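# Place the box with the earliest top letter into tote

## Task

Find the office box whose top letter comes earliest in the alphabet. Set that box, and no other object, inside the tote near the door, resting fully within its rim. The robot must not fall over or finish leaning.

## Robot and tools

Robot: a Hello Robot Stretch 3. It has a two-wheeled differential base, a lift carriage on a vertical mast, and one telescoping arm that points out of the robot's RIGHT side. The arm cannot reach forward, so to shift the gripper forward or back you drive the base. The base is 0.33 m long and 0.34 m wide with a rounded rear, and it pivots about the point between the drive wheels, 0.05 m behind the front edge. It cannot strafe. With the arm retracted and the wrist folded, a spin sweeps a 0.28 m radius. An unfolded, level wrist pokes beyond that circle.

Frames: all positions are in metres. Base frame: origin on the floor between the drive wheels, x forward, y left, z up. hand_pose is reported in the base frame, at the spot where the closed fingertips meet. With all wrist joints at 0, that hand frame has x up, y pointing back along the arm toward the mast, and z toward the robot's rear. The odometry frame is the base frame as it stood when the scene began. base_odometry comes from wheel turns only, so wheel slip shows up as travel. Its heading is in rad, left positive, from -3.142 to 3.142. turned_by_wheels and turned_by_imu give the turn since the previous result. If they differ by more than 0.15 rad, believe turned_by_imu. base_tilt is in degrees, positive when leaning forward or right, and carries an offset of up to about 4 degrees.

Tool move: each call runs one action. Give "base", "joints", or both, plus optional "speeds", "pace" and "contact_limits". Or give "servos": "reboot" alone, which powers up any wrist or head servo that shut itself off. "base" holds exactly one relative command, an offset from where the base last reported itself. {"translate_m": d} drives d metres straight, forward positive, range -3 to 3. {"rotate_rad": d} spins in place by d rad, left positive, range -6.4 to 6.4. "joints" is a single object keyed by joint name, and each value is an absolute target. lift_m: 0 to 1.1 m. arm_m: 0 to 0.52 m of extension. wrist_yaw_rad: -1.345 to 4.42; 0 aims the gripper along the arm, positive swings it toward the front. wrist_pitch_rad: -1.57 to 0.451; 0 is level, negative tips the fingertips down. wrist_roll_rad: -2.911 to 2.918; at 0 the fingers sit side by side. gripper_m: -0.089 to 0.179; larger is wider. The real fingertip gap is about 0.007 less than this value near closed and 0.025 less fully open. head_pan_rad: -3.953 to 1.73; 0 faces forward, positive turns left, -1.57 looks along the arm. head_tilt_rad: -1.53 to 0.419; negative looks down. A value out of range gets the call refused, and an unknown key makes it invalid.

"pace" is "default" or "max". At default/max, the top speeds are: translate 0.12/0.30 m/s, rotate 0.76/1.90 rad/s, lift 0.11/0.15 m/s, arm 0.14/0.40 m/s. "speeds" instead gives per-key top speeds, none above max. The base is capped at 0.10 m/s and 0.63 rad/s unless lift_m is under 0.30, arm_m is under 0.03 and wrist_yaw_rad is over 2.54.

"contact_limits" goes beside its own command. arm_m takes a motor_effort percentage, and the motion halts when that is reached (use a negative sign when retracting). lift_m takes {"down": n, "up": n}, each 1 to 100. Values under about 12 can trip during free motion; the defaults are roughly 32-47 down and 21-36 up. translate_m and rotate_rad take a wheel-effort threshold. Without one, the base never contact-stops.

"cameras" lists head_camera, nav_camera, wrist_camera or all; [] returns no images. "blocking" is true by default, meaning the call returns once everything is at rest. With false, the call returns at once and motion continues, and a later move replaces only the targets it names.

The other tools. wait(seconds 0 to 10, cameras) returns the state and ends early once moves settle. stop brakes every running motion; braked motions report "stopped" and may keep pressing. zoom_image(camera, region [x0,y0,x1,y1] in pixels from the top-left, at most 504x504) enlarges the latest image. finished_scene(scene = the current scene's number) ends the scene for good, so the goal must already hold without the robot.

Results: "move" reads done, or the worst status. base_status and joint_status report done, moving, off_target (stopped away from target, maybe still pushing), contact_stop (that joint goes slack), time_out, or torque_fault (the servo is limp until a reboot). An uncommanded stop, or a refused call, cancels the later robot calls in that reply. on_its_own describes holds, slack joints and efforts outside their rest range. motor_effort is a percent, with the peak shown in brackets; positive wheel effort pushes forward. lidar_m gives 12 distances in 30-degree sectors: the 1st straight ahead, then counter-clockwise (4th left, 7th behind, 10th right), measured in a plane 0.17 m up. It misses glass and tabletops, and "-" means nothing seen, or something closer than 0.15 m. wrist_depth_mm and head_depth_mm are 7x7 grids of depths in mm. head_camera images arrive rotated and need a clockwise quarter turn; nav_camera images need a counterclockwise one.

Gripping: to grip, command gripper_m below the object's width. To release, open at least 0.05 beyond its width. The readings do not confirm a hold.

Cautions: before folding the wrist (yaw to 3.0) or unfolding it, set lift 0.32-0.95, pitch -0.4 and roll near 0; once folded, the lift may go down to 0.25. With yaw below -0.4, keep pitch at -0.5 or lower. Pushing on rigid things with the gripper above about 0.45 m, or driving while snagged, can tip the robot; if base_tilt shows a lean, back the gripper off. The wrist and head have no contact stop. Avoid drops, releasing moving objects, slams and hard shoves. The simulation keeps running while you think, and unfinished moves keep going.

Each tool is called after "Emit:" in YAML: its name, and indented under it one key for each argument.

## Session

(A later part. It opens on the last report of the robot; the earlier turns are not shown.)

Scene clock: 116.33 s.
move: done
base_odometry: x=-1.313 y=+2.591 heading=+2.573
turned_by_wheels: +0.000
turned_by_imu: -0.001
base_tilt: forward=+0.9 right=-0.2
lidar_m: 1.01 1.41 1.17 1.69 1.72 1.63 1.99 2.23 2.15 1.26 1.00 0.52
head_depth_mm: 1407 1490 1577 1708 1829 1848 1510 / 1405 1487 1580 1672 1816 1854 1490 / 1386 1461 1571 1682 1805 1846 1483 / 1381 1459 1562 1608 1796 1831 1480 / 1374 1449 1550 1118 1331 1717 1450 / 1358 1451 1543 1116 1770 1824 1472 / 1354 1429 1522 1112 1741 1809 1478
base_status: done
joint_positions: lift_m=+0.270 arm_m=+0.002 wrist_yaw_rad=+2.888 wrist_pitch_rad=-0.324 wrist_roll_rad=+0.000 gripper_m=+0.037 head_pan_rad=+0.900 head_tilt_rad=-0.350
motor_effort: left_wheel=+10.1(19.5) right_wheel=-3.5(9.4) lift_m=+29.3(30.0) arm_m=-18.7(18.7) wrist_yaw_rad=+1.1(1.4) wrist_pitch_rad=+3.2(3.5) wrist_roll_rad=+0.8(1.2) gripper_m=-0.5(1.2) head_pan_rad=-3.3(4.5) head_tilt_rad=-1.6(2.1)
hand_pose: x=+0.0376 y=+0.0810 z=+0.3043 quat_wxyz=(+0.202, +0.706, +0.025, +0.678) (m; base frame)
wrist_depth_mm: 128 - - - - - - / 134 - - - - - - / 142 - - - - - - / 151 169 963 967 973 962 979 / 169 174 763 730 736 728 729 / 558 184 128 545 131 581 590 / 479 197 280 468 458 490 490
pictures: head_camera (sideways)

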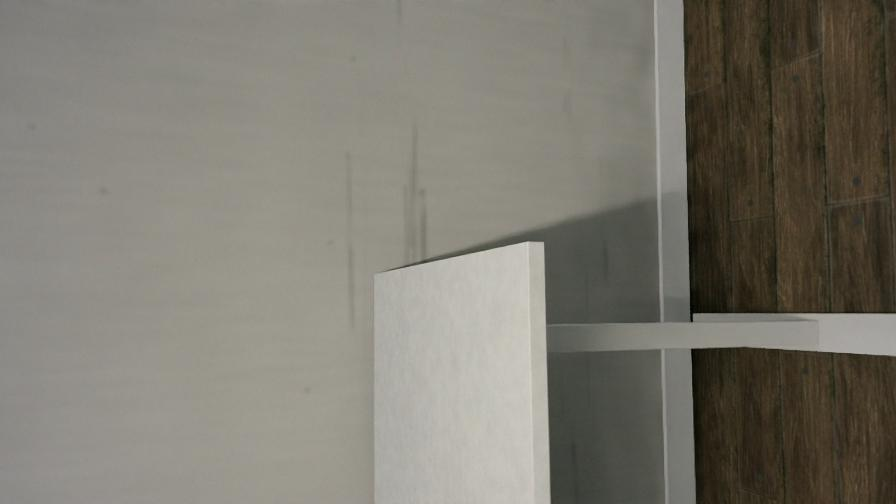

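Emit:
move:
  base: {"rotate_rad": 0.832}
  joints: {"head_pan_rad": 0.75, "head_tilt_rad": -0.35, "lift_m": 0.6}
  cameras: ["head_camera"]
  pace: "max"

Emit:
zoom_image:
  camera: "head_camera"
  region: [320, 200, 420, 320]

Emit:
move:
  joints: {"head_pan_rad": -1.45, "head_tilt_rad": -0.45, "wrist_yaw_rad": 1.5, "wrist_pitch_rad": -0.4, "lift_m": 0.9}
  cameras: ["head_camera"]
  pace: "max"

Scene clock: 126.07 s.
move: done
turned_by_wheels: +0.832
turned_by_imu: +0.830
base_status: done
joint_status: all done
motor_effort: left_wheel=-8.7(15.1) right_wheel=+8.8(16.9) lift_m=+29.2(32.9) arm_m=-22.3(23.8) wrist_yaw_rad=+0.6(1.4) wrist_pitch_rad=+3.0(3.6) wrist_roll_rad=+0.8(1.1) gripper_m=-0.3(1.3) head_pan_rad=+1.9(4.2) head_tilt_rad=-0.8(2.5)
pictures: head_camera (sideways)

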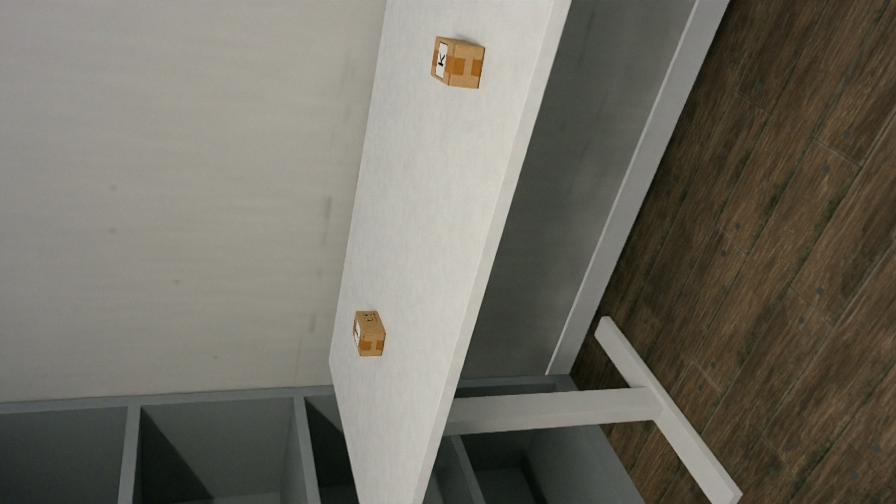

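Scaled by 4.200 from the camera's 896x504 image, which has a finer 1280x720 frame.

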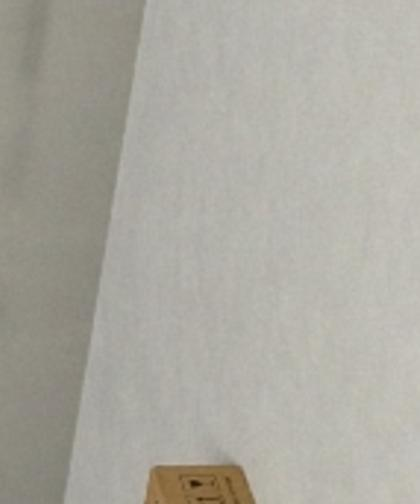

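Scene clock: 128.43 s.
move: contact_stop
base_odometry: x=-1.313 y=+2.591 heading=-2.879
turned_by_wheels: +0.000
turned_by_imu: +0.001
base_tilt: forward=+1.0 right=-0.2
lidar_m: 1.17 1.17 1.72 1.73 1.66 1.99 2.15 1.26 1.09 0.96 0.52 1.16
head_depth_mm: 811 869 940 795 555 455 376 / 806 862 942 789 522 454 375 / 799 863 939 786 559 452 374 / 800 859 932 782 572 452 372 / 795 858 932 781 570 451 373 / 795 852 928 776 569 449 373 / 793 853 923 973 567 447 371
joint_positions: lift_m=+0.754 arm_m=+0.002 wrist_yaw_rad=+1.501 wrist_pitch_rad=-0.421 wrist_roll_rad=+0.000 gripper_m=+0.037 head_pan_rad=-1.466 head_tilt_rad=-0.451
joint_status: lift_m contact_stop (moved +0.154 of +0.300); the others done
measured_speeds: translate_m=+0.000 rotate_rad=+0.000 lift_m=+0.000 arm_m=+0.000 wrist_yaw_rad=+0.000 wrist_pitch_rad=+0.000 wrist_roll_rad=+0.000 head_pan_rad=+0.024 head_tilt_rad=+0.000
on_its_own: lift_m is slack since a contact_stop (your +0.900 is given up)
motor_effort: left_wheel=-6.2(9.0) right_wheel=+6.7(9.2) lift_m=+25.8(50.9) arm_m=+21.9(22.7) wrist_yaw_rad=+0.6(6.3) wrist_pitch_rad=+3.6(6.1) wrist_roll_rad=+0.7(1.1) gripper_m=-0.7(1.0) head_pan_rad=+2.6(5.3) head_tilt_rad=-1.3(5.3)
hand_pose: x=+0.2021 y=-0.1626 z=+0.7661 quat_wxyz=(+0.607, +0.580, -0.405, +0.363) (m; base frame)
wrist_depth_mm: - - - - - - - / - - - - - - - / - - - - - - - / - - - - - - - / - - - - - - - / - - 127 - 131 - - / 980 - 935 969 964 996 875
pictures: head_camera (sideways)

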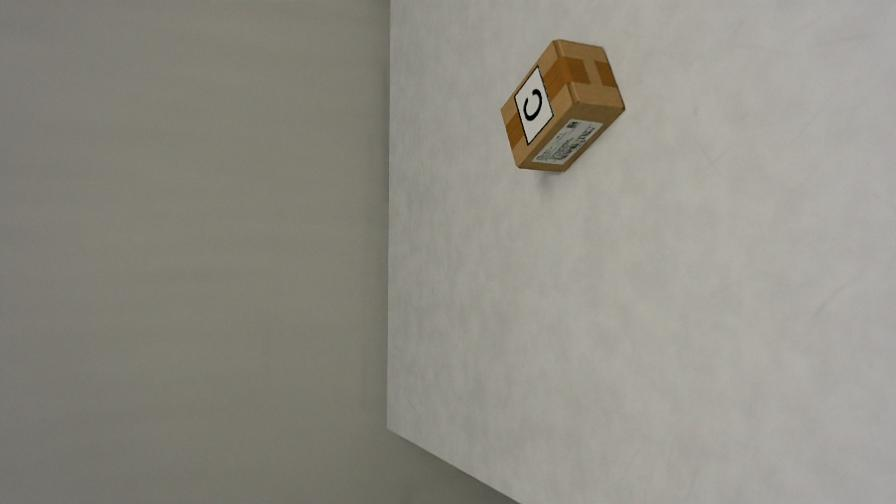

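Emit:
move:
  joints: {"lift_m": 0.7, "head_pan_rad": 0.4, "head_tilt_rad": -0.35}
  cameras: []

Emit:
move:
  base: {"rotate_rad": 0.4}
  cameras: []

Emit:
move:
  base: {"translate_m": 0.34}
  cameras: ["head_camera"]

Scene clock: 156.30 s.
move: done
turned_by_wheels: +0.000
turned_by_imu: +0.001
joint_status: all done
motor_effort: left_wheel=-6.4(6.5) right_wheel=+6.6(6.6) lift_m=+20.7(24.1) arm_m=-0.2(24.5) wrist_yaw_rad=+0.1(0.7) wrist_pitch_rad=+3.2(3.9) wrist_roll_rad=+0.4(0.8) gripper_m=-0.1(1.1) head_pan_rad=-1.2(4.8) head_tilt_rad=+2.9(5.4)
pictures: none

Scene clock: 158.03 s.
move: done
turned_by_wheels: +0.399
turned_by_imu: +0.377
base_status: done
on_its_own: left_wheel is at rest, and its effort (-23.5) is outside its rest range (-21 to +21)
motor_effort: left_wheel=-23.5(23.9) right_wheel=+2.5(14.0) lift_m=+32.2(32.2) arm_m=+7.8(19.1) wrist_yaw_rad=+0.1(0.8) wrist_pitch_rad=+3.4(3.9) wrist_roll_rad=+0.5(0.8) gripper_m=-0.8(1.2) head_pan_rad=-3.1(4.3) head_tilt_rad=+3.0(4.8)
pictures: none

Scene clock: 162.57 s.
move: done
base_odometry: x=-1.581 y=+2.382 heading=-2.479
turned_by_wheels: +0.000
turned_by_imu: -0.020
base_tilt: forward=+1.1 right=-0.1
lidar_m: 0.84 1.42 1.48 1.66 2.21 2.50 1.58 1.27 0.62 1.02 1.11 1.30
head_depth_mm: 1118 1177 1232 1143 770 578 1478 / 1183 1249 1313 1141 728 618 1486 / 1256 1327 1403 1132 761 642 1486 / 1341 1414 1497 1127 759 1727 1492 / 1425 1513 1608 1116 759 1829 1483 / 1530 1641 1745 1112 830 1834 1481 / 1632 1752 1831 1109 1526 1664 1477
base_status: done
joint_positions: lift_m=+0.700 arm_m=+0.002 wrist_yaw_rad=+1.501 wrist_pitch_rad=-0.419 wrist_roll_rad=+0.000 gripper_m=+0.037 head_pan_rad=+0.400 head_tilt_rad=-0.350
motor_effort: left_wheel=+7.1(19.7) right_wheel=+3.0(16.4) lift_m=+22.0(35.3) arm_m=+20.5(24.3) wrist_yaw_rad=+0.1(0.6) wrist_pitch_rad=+3.4(3.7) wrist_roll_rad=+0.8(0.9) gripper_m=+0.8(1.1) head_pan_rad=-2.0(4.6) head_tilt_rad=+4.0(4.7)
hand_pose: x=+0.2023 y=-0.1626 z=+0.7123 quat_wxyz=(+0.607, +0.579, -0.405, +0.364) (m; base frame)
wrist_depth_mm: - - - - - - - / - - - - - - - / - - - - - - - / - - - - - - - / - - - - - - - / - - 127 - 132 - - / 920 952 893 895 911 928 936
pictures: head_camera (sideways)

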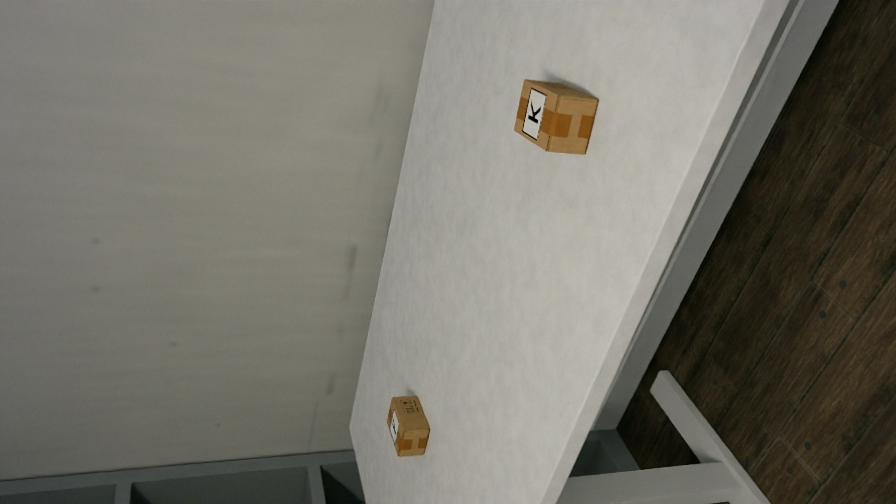

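Emit:
zoom_image:
  camera: "head_camera"
  region: [380, 390, 440, 465]

Emit:
move:
  base: {"rotate_rad": -0.37}
  joints: {"head_pan_rad": -1.7, "head_tilt_rad": -0.5, "lift_m": 1.05}
  cameras: ["head_camera", "nav_camera"]
  pace: "max"

Scaled by 6.720 from the camera's 896x504 image, which has a finer 1280x720 frame.

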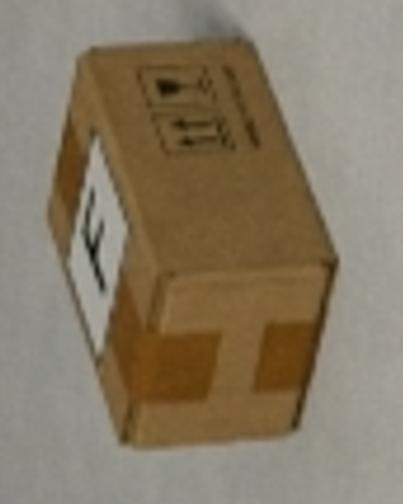

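Scene clock: 168.83 s.
move: done
base_odometry: x=-1.581 y=+2.382 heading=-2.849
turned_by_wheels: -0.369
turned_by_imu: -0.367
base_tilt: forward=+0.9 right=-0.1
lidar_m: 0.84 1.29 1.48 1.59 2.02 2.15 2.48 1.59 1.15 0.62 1.02 1.21
head_depth_mm: 958 1015 - - - 432 1254 / 929 1010 1077 - - - - / 903 985 1061 - - - - / 879 952 1017 - - - - / 859 933 986 1107 1236 - - / 835 906 987 1078 1195 1294 - / 816 879 956 1046 1158 1248 -
base_status: done
joint_positions: lift_m=+1.050 arm_m=+0.002 wrist_yaw_rad=+1.501 wrist_pitch_rad=-0.418 wrist_roll_rad=+0.000 gripper_m=+0.037 head_pan_rad=-1.708 head_tilt_rad=-0.499
joint_status: all done
motor_effort: left_wheel=+11.5(16.9) right_wheel=-9.2(14.2) lift_m=+29.8(32.2) arm_m=+11.4(17.6) wrist_yaw_rad=+0.0(0.7) wrist_pitch_rad=+3.1(3.6) wrist_roll_rad=+0.7(0.9) gripper_m=+0.5(1.3) head_pan_rad=+2.8(4.9) head_tilt_rad=-3.1(4.9)
hand_pose: x=+0.2024 y=-0.1626 z=+1.0626 quat_wxyz=(+0.606, +0.579, -0.406, +0.364) (m; base frame)
wrist_depth_mm: - - - - - - - / - - - - - - - / - - - - - - - / - - - - - - - / - - - - - - - / - - 128 - 131 - - / - - - - - - -
pictures: head_camera (sideways), nav_camera (sideways)

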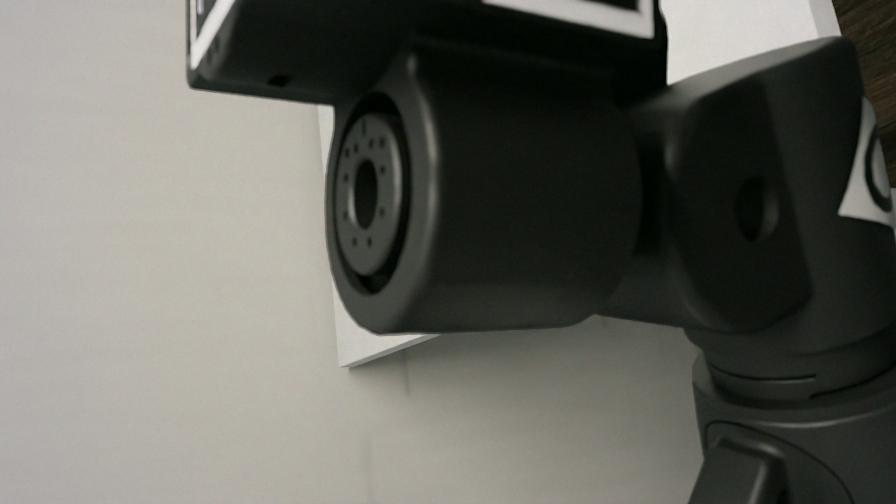

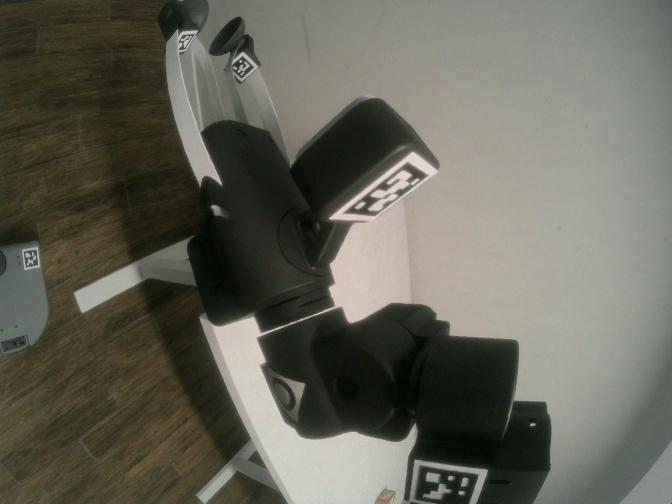

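Emit:
move:
  base: {"translate_m": -0.447}
  joints: {"wrist_yaw_rad": 0.52, "wrist_pitch_rad": -0.3, "gripper_m": 0.17, "arm_m": 0.2, "head_pan_rad": -1.6, "head_tilt_rad": -0.55}
  cameras: ["wrist_camera", "head_camera"]

Scene clock: 198.10 s.
move: done
base_odometry: x=-1.153 y=+2.511 heading=-2.849
turned_by_wheels: +0.000
turned_by_imu: +0.002
base_tilt: forward=+1.1 right=-0.1
lidar_m: 1.28 1.73 1.66 1.64 1.47 1.81 2.05 1.24 1.25 1.11 0.68 1.33
head_depth_mm: 966 293 288 654 505 1459 1289 / 953 - 292 626 502 1419 1289 / 953 - 287 600 502 1420 1289 / 938 358 347 576 501 443 1289 / 923 979 863 631 500 443 1282 / 912 994 912 646 500 431 1271 / 899 980 910 645 499 430 1108
base_status: done
joint_positions: lift_m=+1.050 arm_m=+0.200 wrist_yaw_rad=+0.523 wrist_pitch_rad=-0.321 wrist_roll_rad=+0.000 gripper_m=+0.170 head_pan_rad=-1.597 head_tilt_rad=-0.551
joint_status: all done
motor_effort: left_wheel=-6.2(11.6) right_wheel=-4.0(13.5) lift_m=+25.3(30.5) arm_m=+23.2(28.4) wrist_yaw_rad=-2.7(5.6) wrist_pitch_rad=+3.9(6.3) wrist_roll_rad=+0.6(1.0) gripper_m=+0.2(94.4) head_pan_rad=-2.5(5.1) head_tilt_rad=-1.4(4.2)
hand_pose: x=+0.0962 y=-0.5491 z=+1.0850 quat_wxyz=(+0.704, +0.290, -0.645, +0.071) (m; base frame)
wrist_depth_mm: - - - - - - - / - - - - - - - / - - - - - - - / - - - - - - - / - 147 - - - - - / 115 120 - 272 272 136 - / 113 123 - 251 250 - -
pictures: head_camera (sideways), wrist_camera

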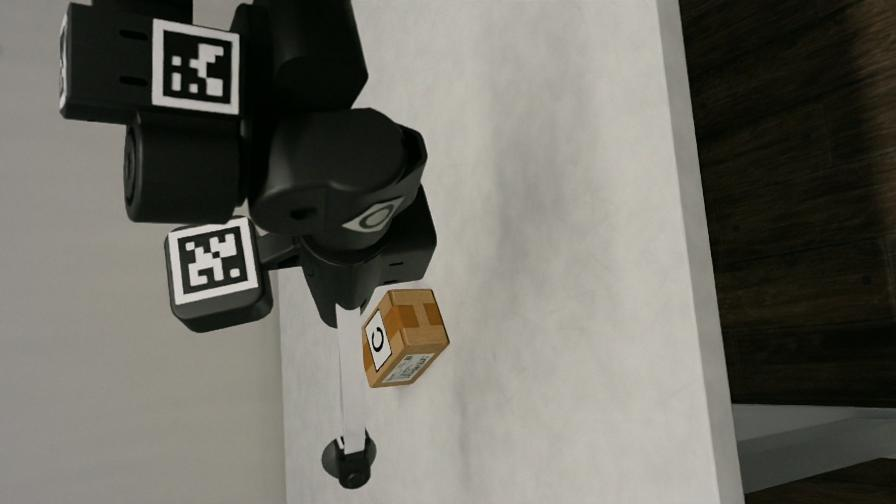

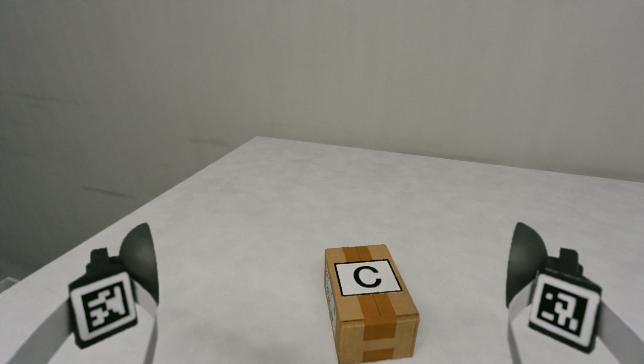

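Emit:
move:
  base: {"translate_m": 0.026}
  joints: {"arm_m": 0.316, "lift_m": 0.99}
  cameras: ["wrist_camera", "head_camera"]
  contact_limits: {"arm_m": 40, "lift_m": {"down": 15}}

Scene clock: 210.00 s.
move: done
base_odometry: x=-1.178 y=+2.504 heading=-2.849
turned_by_wheels: +0.000
turned_by_imu: +0.001
base_tilt: forward=+1.0 right=-0.2
lidar_m: 1.25 1.71 1.67 1.64 1.48 1.83 2.07 1.26 1.24 1.11 0.67 1.32
head_depth_mm: 988 1027 342 650 504 1417 1299 / 965 409 410 651 503 1418 1284 / 949 990 417 600 503 444 1285 / 936 1003 481 598 502 444 1279 / 922 1006 912 630 500 431 1283 / 907 988 911 645 500 430 1230 / 893 976 909 644 498 419 1227
base_status: done
joint_positions: lift_m=+0.990 arm_m=+0.316 wrist_yaw_rad=+0.523 wrist_pitch_rad=-0.320 wrist_roll_rad=+0.000 gripper_m=+0.170 head_pan_rad=-1.600 head_tilt_rad=-0.551
joint_status: all done
motor_effort: left_wheel=+2.7(9.2) right_wheel=+6.2(11.3) lift_m=+23.1(23.3) arm_m=+23.3(25.7) wrist_yaw_rad=-1.9(2.5) wrist_pitch_rad=+3.5(4.0) wrist_roll_rad=+0.8(0.9) gripper_m=+0.0(1.4) head_pan_rad=-1.8(4.5) head_tilt_rad=+1.7(1.8)
contact_limits: arm_m 40 (drawing in: default 40, maximum 55; extending or still: default 49, maximum 70); lift_m down 15 (down: maximum 72; up: maximum 65)
hand_pose: x=+0.0962 y=-0.6651 z=+1.0251 quat_wxyz=(+0.704, +0.290, -0.645, +0.071) (m; base frame)
wrist_depth_mm: - - - - - - - / - - - - - - - / - - - - - - - / - - - - - - - / - - - - - - - / 115 127 246 180 249 137 241 / 113 207 215 157 215 215 109
pictures: head_camera (sideways), wrist_camera

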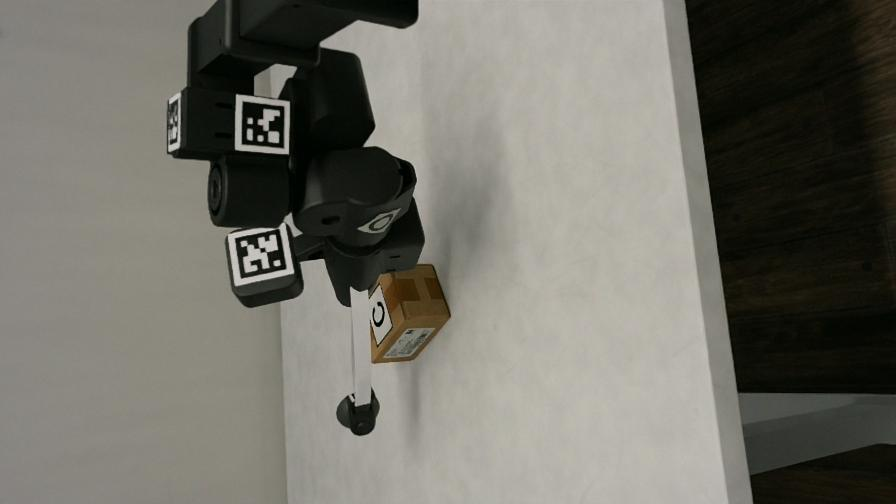

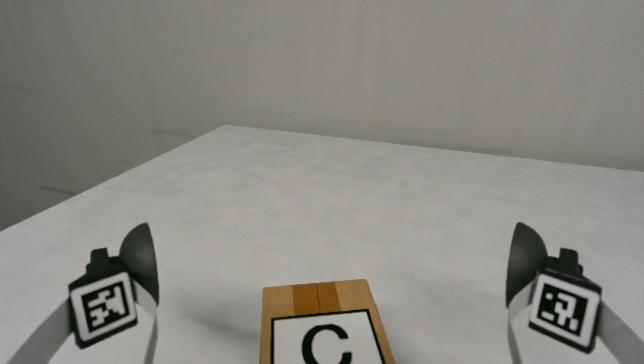

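Emit:
move:
  base: {"translate_m": 0.007}
  joints: {"lift_m": 0.93}
  cameras: ["wrist_camera"]
  contact_limits: {"lift_m": {"down": 14}}

Scene clock: 215.10 s.
move: done
base_odometry: x=-1.185 y=+2.502 heading=-2.849
turned_by_wheels: +0.000
turned_by_imu: +0.001
base_tilt: forward=+0.8 right=-0.1
lidar_m: 1.24 1.70 1.67 1.64 1.48 1.83 2.08 1.26 1.25 1.11 0.67 1.32
head_depth_mm: 980 1085 428 332 489 1415 1298 / 965 1061 414 452 503 1409 1293 / 950 1038 425 453 501 445 1295 / 934 1020 521 519 502 444 1290 / 921 1012 914 621 501 431 1280 / 904 988 910 619 499 430 1230 / 897 973 905 647 498 418 1231
base_status: done
joint_positions: lift_m=+0.930 arm_m=+0.316 wrist_yaw_rad=+0.523 wrist_pitch_rad=-0.320 wrist_roll_rad=+0.000 gripper_m=+0.170 head_pan_rad=-1.600 head_tilt_rad=-0.551
joint_status: all done
motor_effort: left_wheel=+3.5(7.5) right_wheel=+6.0(10.9) lift_m=+21.4(25.1) arm_m=+13.5(16.5) wrist_yaw_rad=-1.9(2.4) wrist_pitch_rad=+3.8(3.9) wrist_roll_rad=+0.6(0.8) gripper_m=+0.0(1.3) head_pan_rad=-3.1(4.1) head_tilt_rad=+3.2(3.2)
contact_limits: arm_m 40 (drawing in: default 40, maximum 55; extending or still: default 49, maximum 70); lift_m down 14 (down: maximum 72; up: maximum 65)
hand_pose: x=+0.0962 y=-0.6652 z=+0.9652 quat_wxyz=(+0.704, +0.290, -0.645, +0.071) (m; base frame)
wrist_depth_mm: - - - - - - - / - - - - - - - / - - - - - - - / - 266 266 - - - - / 213 214 215 129 144 217 217 / 165 126 173 103 104 140 174 / 113 139 145 90 87 136 109
pictures: wrist_camera

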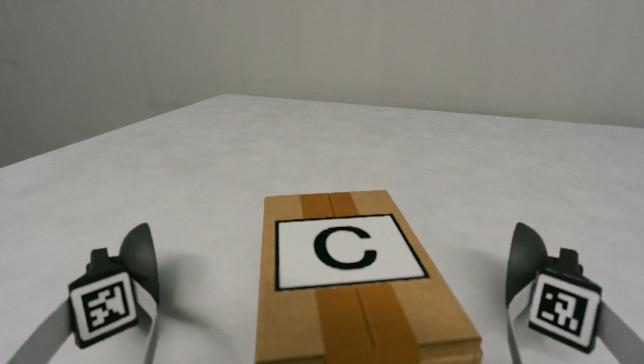

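Emit:
move:
  joints: {"lift_m": 0.926, "gripper_m": 0.02}
  cameras: ["wrist_camera"]

Emit:
move:
  joints: {"lift_m": 1.03}
  cameras: ["wrist_camera"]

Scene clock: 221.83 s.
move: done
turned_by_wheels: +0.000
turned_by_imu: +0.001
joint_status: all done
motor_effort: left_wheel=+3.5(3.8) right_wheel=+5.5(6.2) lift_m=+20.1(25.6) arm_m=+1.9(6.6) wrist_yaw_rad=-4.0(4.6) wrist_pitch_rad=+0.9(3.9) wrist_roll_rad=-0.1(0.8) gripper_m=-37.8(99.4) head_pan_rad=-2.6(3.7) head_tilt_rad=+2.6(3.6)
contact_limits: arm_m 40 (drawing in: default 40, maximum 55; extending or still: default 49, maximum 70)
pictures: wrist_camera

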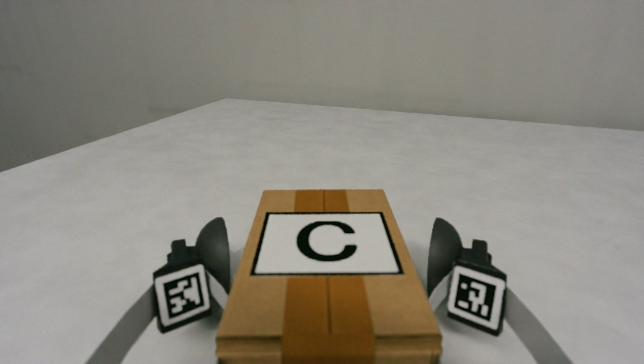

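Scene clock: 223.60 s.
move: done
base_odometry: x=-1.185 y=+2.502 heading=-2.849
turned_by_wheels: +0.000
turned_by_imu: +0.000
base_tilt: forward=+1.0 right=-0.3
lidar_m: 1.24 1.70 1.67 1.64 1.49 1.83 2.08 1.26 1.24 1.11 0.67 1.32
head_depth_mm: 970 320 876 656 504 1424 1293 / 939 370 783 653 505 1412 1288 / 947 377 403 649 502 445 1282 / 937 464 466 650 501 443 1284 / 923 994 601 648 501 431 1286 / 902 990 860 645 502 419 1230 / 894 973 907 646 499 419 1234
joint_positions: lift_m=+1.030 arm_m=+0.316 wrist_yaw_rad=+0.523 wrist_pitch_rad=-0.323 wrist_roll_rad=+0.003 gripper_m=+0.025 head_pan_rad=-1.600 head_tilt_rad=-0.550
joint_status: all done
motor_effort: left_wheel=+3.6(3.7) right_wheel=+5.2(5.8) lift_m=+29.9(33.5) arm_m=-2.3(2.3) wrist_yaw_rad=-2.5(4.2) wrist_pitch_rad=+4.3(4.5) wrist_roll_rad=+0.0(0.5) gripper_m=-18.5(38.8) head_pan_rad=-2.2(3.7) head_tilt_rad=+1.8(3.7)
contact_limits: arm_m 40 (drawing in: default 40, maximum 55; extending or still: default 49, maximum 70)
hand_pose: x=+0.0961 y=-0.6648 z=+1.0645 quat_wxyz=(+0.703, +0.291, -0.645, +0.070) (m; base frame)
wrist_depth_mm: - - - - - - - / - - - - - - - / - - - - - - - / - - - - - - - / - - 139 130 138 - - / - 122 127 103 108 124 - / - 120 87 88 87 246 253
pictures: wrist_camera

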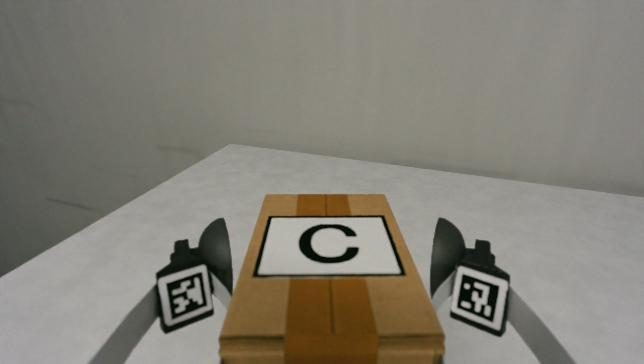

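Emit:
move:
  joints: {"arm_m": 0.01, "wrist_yaw_rad": 2.62}
  cameras: ["wrist_camera"]

Emit:
move:
  base: {"translate_m": -0.5}
  joints: {"lift_m": 0.29, "head_pan_rad": 0.0, "head_tilt_rad": -0.4}
  pace: "max"
  cameras: ["nav_camera"]

Emit:
move:
  base: {"translate_m": -1.05}
  pace: "max"
  cameras: ["nav_camera"]

Scene clock: 281.80 s.
move: done
turned_by_wheels: +0.000
turned_by_imu: +0.001
joint_status: all done
motor_effort: left_wheel=+3.5(3.7) right_wheel=+5.1(6.2) lift_m=+22.5(23.6) arm_m=-22.8(25.7) wrist_yaw_rad=+3.2(7.9) wrist_pitch_rad=+3.9(4.5) wrist_roll_rad=-0.3(0.5) gripper_m=-18.5(19.9) head_pan_rad=-2.1(4.1) head_tilt_rad=+2.2(3.9)
pictures: wrist_camera

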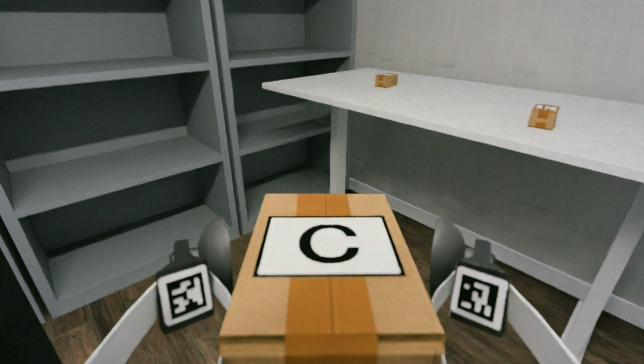

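Scene clock: 287.63 s.
move: done
turned_by_wheels: +0.000
turned_by_imu: +0.001
base_status: done
joint_status: all done
motor_effort: left_wheel=-2.9(12.5) right_wheel=-1.6(13.2) lift_m=+21.8(23.3) arm_m=-17.8(23.2) wrist_yaw_rad=+2.2(4.0) wrist_pitch_rad=+4.6(4.8) wrist_roll_rad=-0.1(0.4) gripper_m=-18.6(20.0) head_pan_rad=-2.0(5.5) head_tilt_rad=-0.8(5.9)
pictures: nav_camera (sideways)

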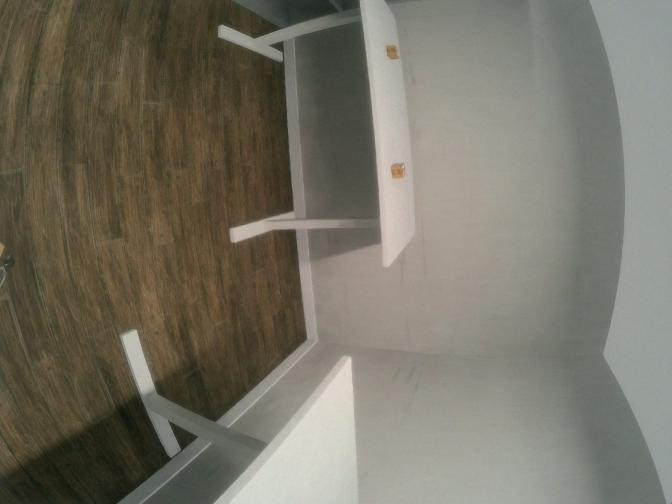

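Scene clock: 292.47 s.
move: done
base_odometry: x=+0.300 y=+2.949 heading=-2.849
turned_by_wheels: +0.000
turned_by_imu: +0.003
base_tilt: forward=+0.9 right=-0.2
lidar_m: 2.78 2.50 1.72 1.22 1.05 0.64 0.57 0.57 0.68 1.26 1.04 1.71
head_depth_mm: 2815 2984 1724 2937 2172 1764 1432 / 2823 3045 3238 3241 2265 1747 1427 / 2745 2979 3203 3204 2254 1760 1428 / 2748 2932 3170 3011 2259 1754 1427 / 2707 2904 3056 3176 2249 1731 1413 / 2687 2847 3124 3127 2236 1720 1424 / 2669 2794 3026 3099 2248 1721 1418
base_status: done
joint_positions: lift_m=+0.290 arm_m=+0.010 wrist_yaw_rad=+2.618 wrist_pitch_rad=-0.325 wrist_roll_rad=+0.003 gripper_m=+0.025 head_pan_rad=+0.000 head_tilt_rad=-0.401
motor_effort: left_wheel=-4.2(14.9) right_wheel=+1.5(12.3) lift_m=+23.1(23.1) arm_m=-13.3(17.8) wrist_yaw_rad=+2.5(3.2) wrist_pitch_rad=+4.5(4.8) wrist_roll_rad=-0.2(0.4) gripper_m=-18.4(19.9) head_pan_rad=-3.2(4.3) head_tilt_rad=-0.5(3.3)
hand_pose: x=+0.0963 y=+0.0486 z=+0.3241 quat_wxyz=(+0.291, +0.704, -0.070, +0.644) (m; base frame)
wrist_depth_mm: - - - - - - - / - - - - - - - / - - - - - - - / - - - - - - - / 766 763 147 130 148 770 771 / 607 125 127 103 108 568 610 / 530 117 87 88 87 476 509
pictures: nav_camera (sideways)

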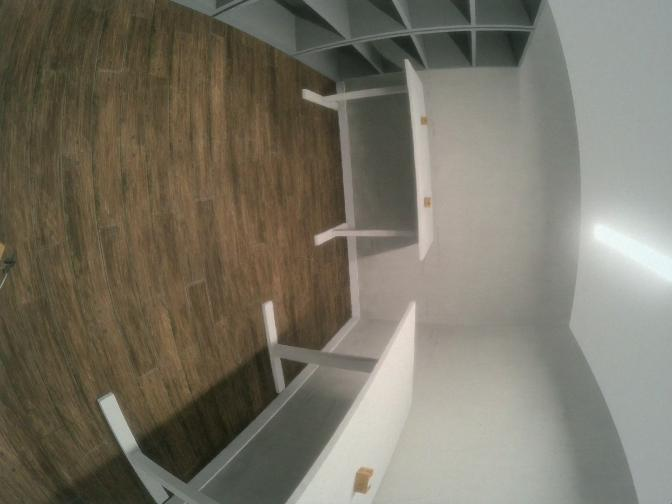

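Emit:
move:
  base: {"rotate_rad": 1.80}
  speeds: {"rotate_rad": 1.2}
  cameras: ["head_camera", "nav_camera"]

Scene clock: 299.83 s.
move: done
base_odometry: x=+0.300 y=+2.949 heading=-1.050
turned_by_wheels: +1.799
turned_by_imu: +1.795
base_tilt: forward=+0.8 right=-0.4
lidar_m: 1.55 0.81 0.59 0.57 0.59 0.81 1.43 1.05 1.91 2.78 1.72 1.22
head_depth_mm: 2766 2974 3107 1510 1469 1503 1444 / 2799 2966 3243 3222 2247 1743 1431 / 2807 3033 3239 3003 2274 1759 1423 / 2845 3017 3257 3029 2251 1743 1418 / 2805 2977 3179 2953 2235 1740 1420 / 1899 1924 2074 2158 2074 1728 1415 / 1454 1483 1518 1544 1588 1581 1428
base_status: done
joint_positions: lift_m=+0.290 arm_m=+0.010 wrist_yaw_rad=+2.618 wrist_pitch_rad=-0.325 wrist_roll_rad=+0.003 gripper_m=+0.025 head_pan_rad=+0.000 head_tilt_rad=-0.401
motor_effort: left_wheel=-10.3(14.9) right_wheel=+11.4(15.1) lift_m=+25.5(25.5) arm_m=-23.0(23.5) wrist_yaw_rad=+2.5(2.9) wrist_pitch_rad=+4.6(4.9) wrist_roll_rad=-0.1(0.4) gripper_m=-18.8(20.0) head_pan_rad=-2.6(4.3) head_tilt_rad=+0.9(1.9)
hand_pose: x=+0.0963 y=+0.0486 z=+0.3241 quat_wxyz=(+0.291, +0.704, -0.070, +0.644) (m; base frame)
wrist_depth_mm: - - - - - - - / - - - - - - - / - - - - - - - / - - - - 954 - - / - - 139 130 148 760 764 / 591 124 127 103 107 568 609 / 525 117 87 88 87 475 512
pictures: head_camera (sideways), nav_camera (sideways)

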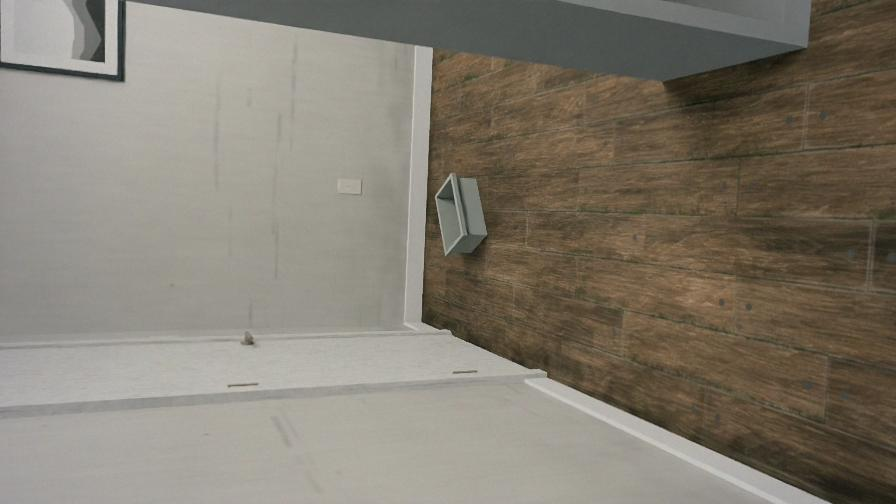

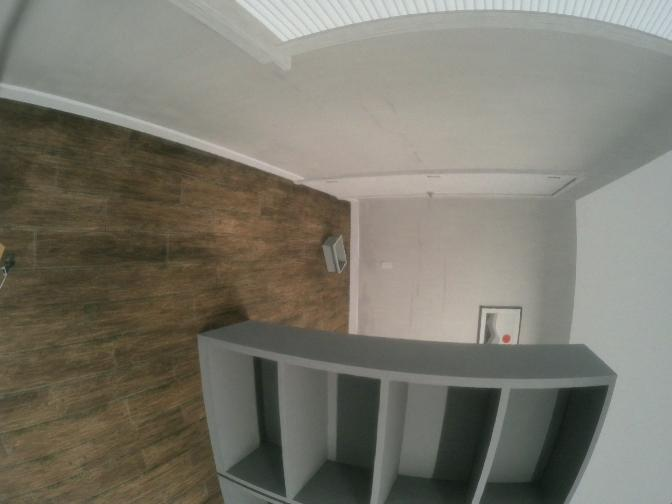

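Emit:
move:
  base: {"translate_m": 1.95}
  joints: {"head_pan_rad": 0.0, "head_tilt_rad": -0.6}
  pace: "max"
  cameras: ["head_camera", "nav_camera"]

Scene clock: 322.60 s.
move: done
base_odometry: x=+1.270 y=+1.257 heading=-1.050
turned_by_wheels: +0.000
turned_by_imu: -0.002
base_tilt: forward=+1.1 right=+0.0
lidar_m: 1.41 0.78 0.57 0.57 0.59 0.80 2.23 0.56 0.52 1.30 2.00 1.46
head_depth_mm: 1165 1269 1413 1594 1733 1472 1253 / 1167 1286 1418 1603 1717 1461 1257 / 1182 1281 1437 1618 1747 1419 1251 / 1178 1296 1458 1628 1763 1397 1228 / 1182 1308 1464 1637 1761 1461 1243 / 1199 1316 1475 1663 1769 1457 1247 / 1200 1319 1445 1574 1590 1416 1244
base_status: done
joint_positions: lift_m=+0.290 arm_m=+0.010 wrist_yaw_rad=+2.618 wrist_pitch_rad=-0.325 wrist_roll_rad=+0.003 gripper_m=+0.025 head_pan_rad=+0.000 head_tilt_rad=-0.601
joint_status: all done
motor_effort: left_wheel=-0.9(16.4) right_wheel=+9.5(16.4) lift_m=+30.0(30.0) arm_m=-15.0(21.0) wrist_yaw_rad=+2.6(3.2) wrist_pitch_rad=+4.2(4.8) wrist_roll_rad=-0.3(0.4) gripper_m=-18.8(20.1) head_pan_rad=-3.1(4.2) head_tilt_rad=-2.7(4.8)
hand_pose: x=+0.0963 y=+0.0486 z=+0.3241 quat_wxyz=(+0.291, +0.704, -0.070, +0.644) (m; base frame)
wrist_depth_mm: - - 597 - - 967 - / - - - - - - - / - - - - - - - / - - - - 963 - - / - - 139 130 148 767 729 / 584 124 127 103 108 568 586 / 528 117 87 88 87 480 513
pictures: head_camera (sideways), nav_camera (sideways)

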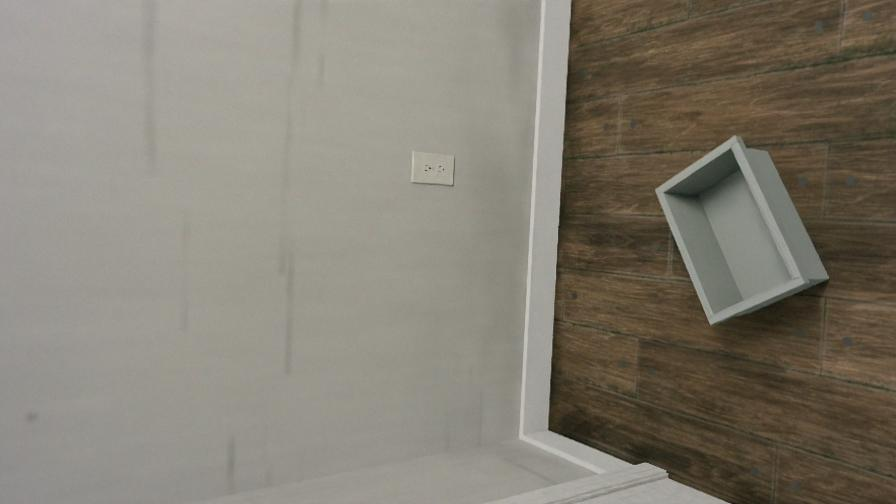

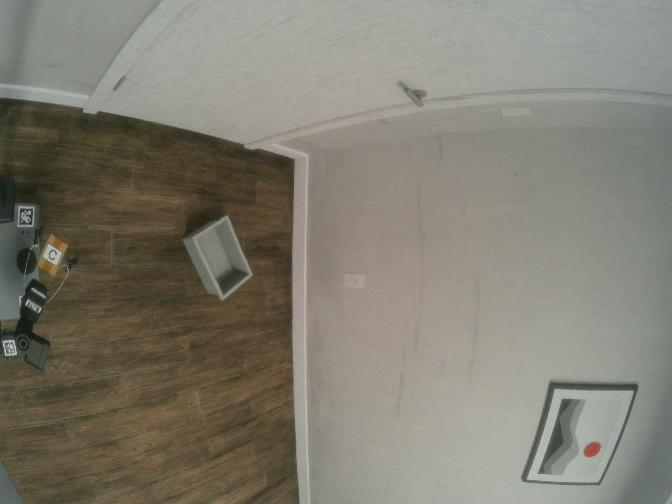

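Emit:
move:
  base: {"translate_m": 0.26}
  pace: "max"
  cameras: []

Emit:
move:
  base: {"rotate_rad": 1.571}
  joints: {"head_pan_rad": -3.1, "head_tilt_rad": -0.35}
  speeds: {"rotate_rad": 1.2}
  cameras: ["head_camera"]

Emit:
move:
  base: {"translate_m": -1.2}
  pace: "max"
  cameras: ["head_camera", "nav_camera"]

Scene clock: 336.70 s.
move: done
turned_by_wheels: +0.000
turned_by_imu: +0.000
base_status: done
motor_effort: left_wheel=-3.3(15.7) right_wheel=+8.0(14.5) lift_m=+29.1(30.9) arm_m=-10.8(12.6) wrist_yaw_rad=+2.2(3.2) wrist_pitch_rad=+4.4(4.6) wrist_roll_rad=-0.2(0.4) gripper_m=-18.5(19.9) head_pan_rad=-2.9(3.5) head_tilt_rad=-2.1(3.3)
pictures: none

Scene clock: 339.87 s.
move: done
turned_by_wheels: +1.570
turned_by_imu: +1.565
base_status: done
joint_status: all done
motor_effort: left_wheel=-10.4(14.8) right_wheel=+11.7(15.2) lift_m=+26.1(29.0) arm_m=-23.2(23.3) wrist_yaw_rad=+2.7(3.0) wrist_pitch_rad=+4.3(4.7) wrist_roll_rad=-0.1(0.3) gripper_m=-18.2(19.9) head_pan_rad=+2.8(5.5) head_tilt_rad=+3.3(5.6)
pictures: head_camera (sideways)

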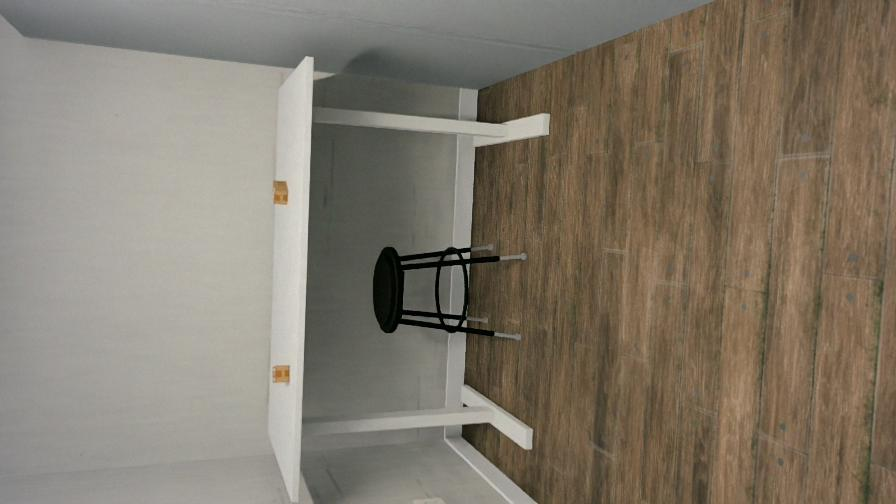

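Scene clock: 345.23 s.
move: done
base_odometry: x=+0.358 y=+0.436 heading=+0.520
turned_by_wheels: +0.000
turned_by_imu: +0.003
base_tilt: forward=+0.8 right=-0.1
lidar_m: 1.73 0.83 0.59 0.57 0.59 0.80 1.59 1.52 1.22 1.17 1.20 1.63
head_depth_mm: 1680 1781 1838 1594 2111 1870 1490 / 1708 1814 1847 2043 2169 1795 1494 / 1716 1830 1879 2056 2178 1855 1497 / 1720 1827 1889 2079 2199 1847 1487 / 1736 1863 1911 2083 2154 1780 1490 / 1761 1869 1932 2097 2041 1794 1473 / 1769 1875 1891 2137 2246 1837 1488
base_status: done
joint_positions: lift_m=+0.290 arm_m=+0.010 wrist_yaw_rad=+2.618 wrist_pitch_rad=-0.325 wrist_roll_rad=+0.003 gripper_m=+0.025 head_pan_rad=-3.100 head_tilt_rad=-0.350
motor_effort: left_wheel=-11.0(17.2) right_wheel=+4.4(8.0) lift_m=+21.1(26.3) arm_m=-16.1(23.4) wrist_yaw_rad=+2.8(3.1) wrist_pitch_rad=+4.3(4.8) wrist_roll_rad=-0.2(0.4) gripper_m=-19.5(19.9) head_pan_rad=+1.9(4.6) head_tilt_rad=+2.1(5.0)
hand_pose: x=+0.0963 y=+0.0486 z=+0.3241 quat_wxyz=(+0.291, +0.704, -0.070, +0.644) (m; base frame)
wrist_depth_mm: 473 505 - - - - - / 491 - - - - - - / 511 - - - - - - / 544 - - - 951 - - / - - 140 130 148 761 758 / 583 124 127 103 107 563 612 / 528 117 87 88 87 479 514
pictures: head_camera (sideways), nav_camera (sideways)

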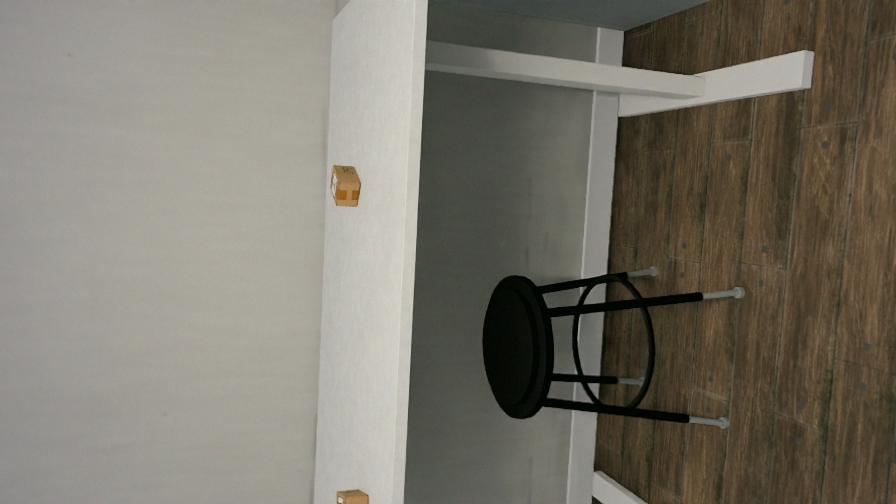

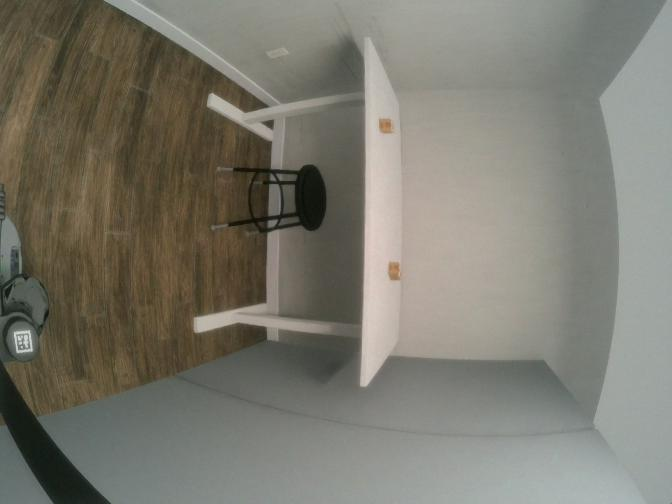

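Emit:
zoom_image:
  camera: "head_camera"
  region: [325, 158, 367, 212]

Emit:
move:
  base: {"translate_m": -0.45}
  pace: "max"
  cameras: ["head_camera"]

Emit:
zoom_image:
  camera: "head_camera"
  region: [340, 110, 420, 220]

Scaled by 9.333 from the camera's 896x504 image, which has a finer 1280x720 frame.

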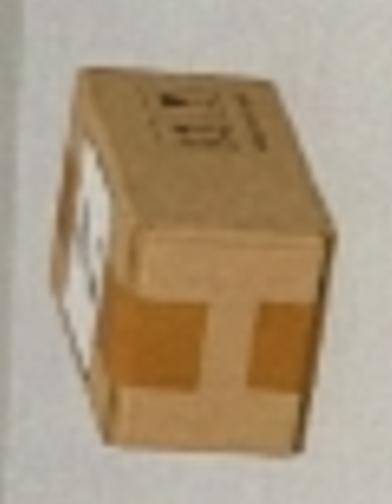

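Scene clock: 352.50 s.
move: done
base_odometry: x=-0.033 y=+0.212 heading=+0.519
turned_by_wheels: +0.000
turned_by_imu: +0.001
base_tilt: forward=+0.9 right=-0.3
lidar_m: 2.18 0.82 0.59 0.56 0.58 0.79 0.99 1.11 1.22 1.17 1.21 1.64
head_depth_mm: 1310 1391 1455 1025 1206 1368 1390 / 1318 1404 1466 1022 1693 1777 1500 / 1334 1409 1488 1016 1711 1796 1492 / 1336 1417 1499 1005 1725 1791 1496 / 1359 1435 1517 1001 1439 1726 1444 / 1364 1428 1514 995 1339 1727 1490 / 1373 1460 1530 991 1744 1669 1454
base_status: done
joint_positions: lift_m=+0.290 arm_m=+0.010 wrist_yaw_rad=+2.618 wrist_pitch_rad=-0.325 wrist_roll_rad=+0.003 gripper_m=+0.025 head_pan_rad=-3.100 head_tilt_rad=-0.350
motor_effort: left_wheel=-6.8(15.3) right_wheel=-0.4(11.8) lift_m=+26.4(26.4) arm_m=-8.5(12.1) wrist_yaw_rad=+2.0(3.1) wrist_pitch_rad=+4.6(4.8) wrist_roll_rad=-0.2(0.5) gripper_m=-18.8(19.7) head_pan_rad=+3.2(4.3) head_tilt_rad=+1.2(3.6)
hand_pose: x=+0.0963 y=+0.0486 z=+0.3241 quat_wxyz=(+0.291, +0.704, -0.070, +0.644) (m; base frame)
wrist_depth_mm: - - - - - - - / - - - - - - - / - - - - - - - / - - - 781 952 - - / - - 139 130 148 757 770 / 587 124 127 103 108 564 612 / 527 117 87 88 88 480 511
pictures: head_camera (sideways)

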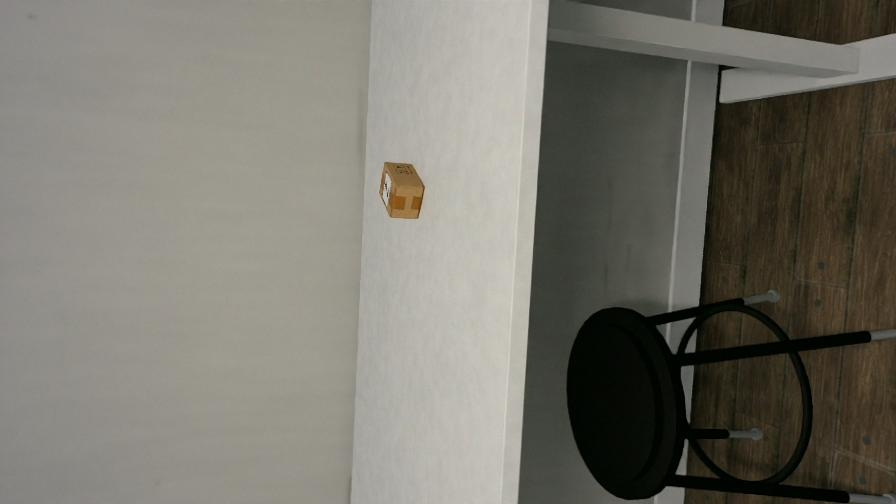

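Scaled by 4.582 from the camera's 896x504 image, which has a finer 1280x720 frame.

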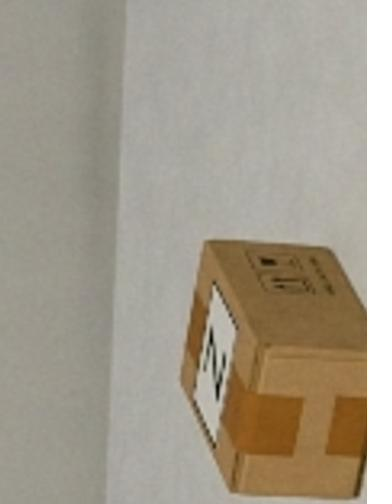

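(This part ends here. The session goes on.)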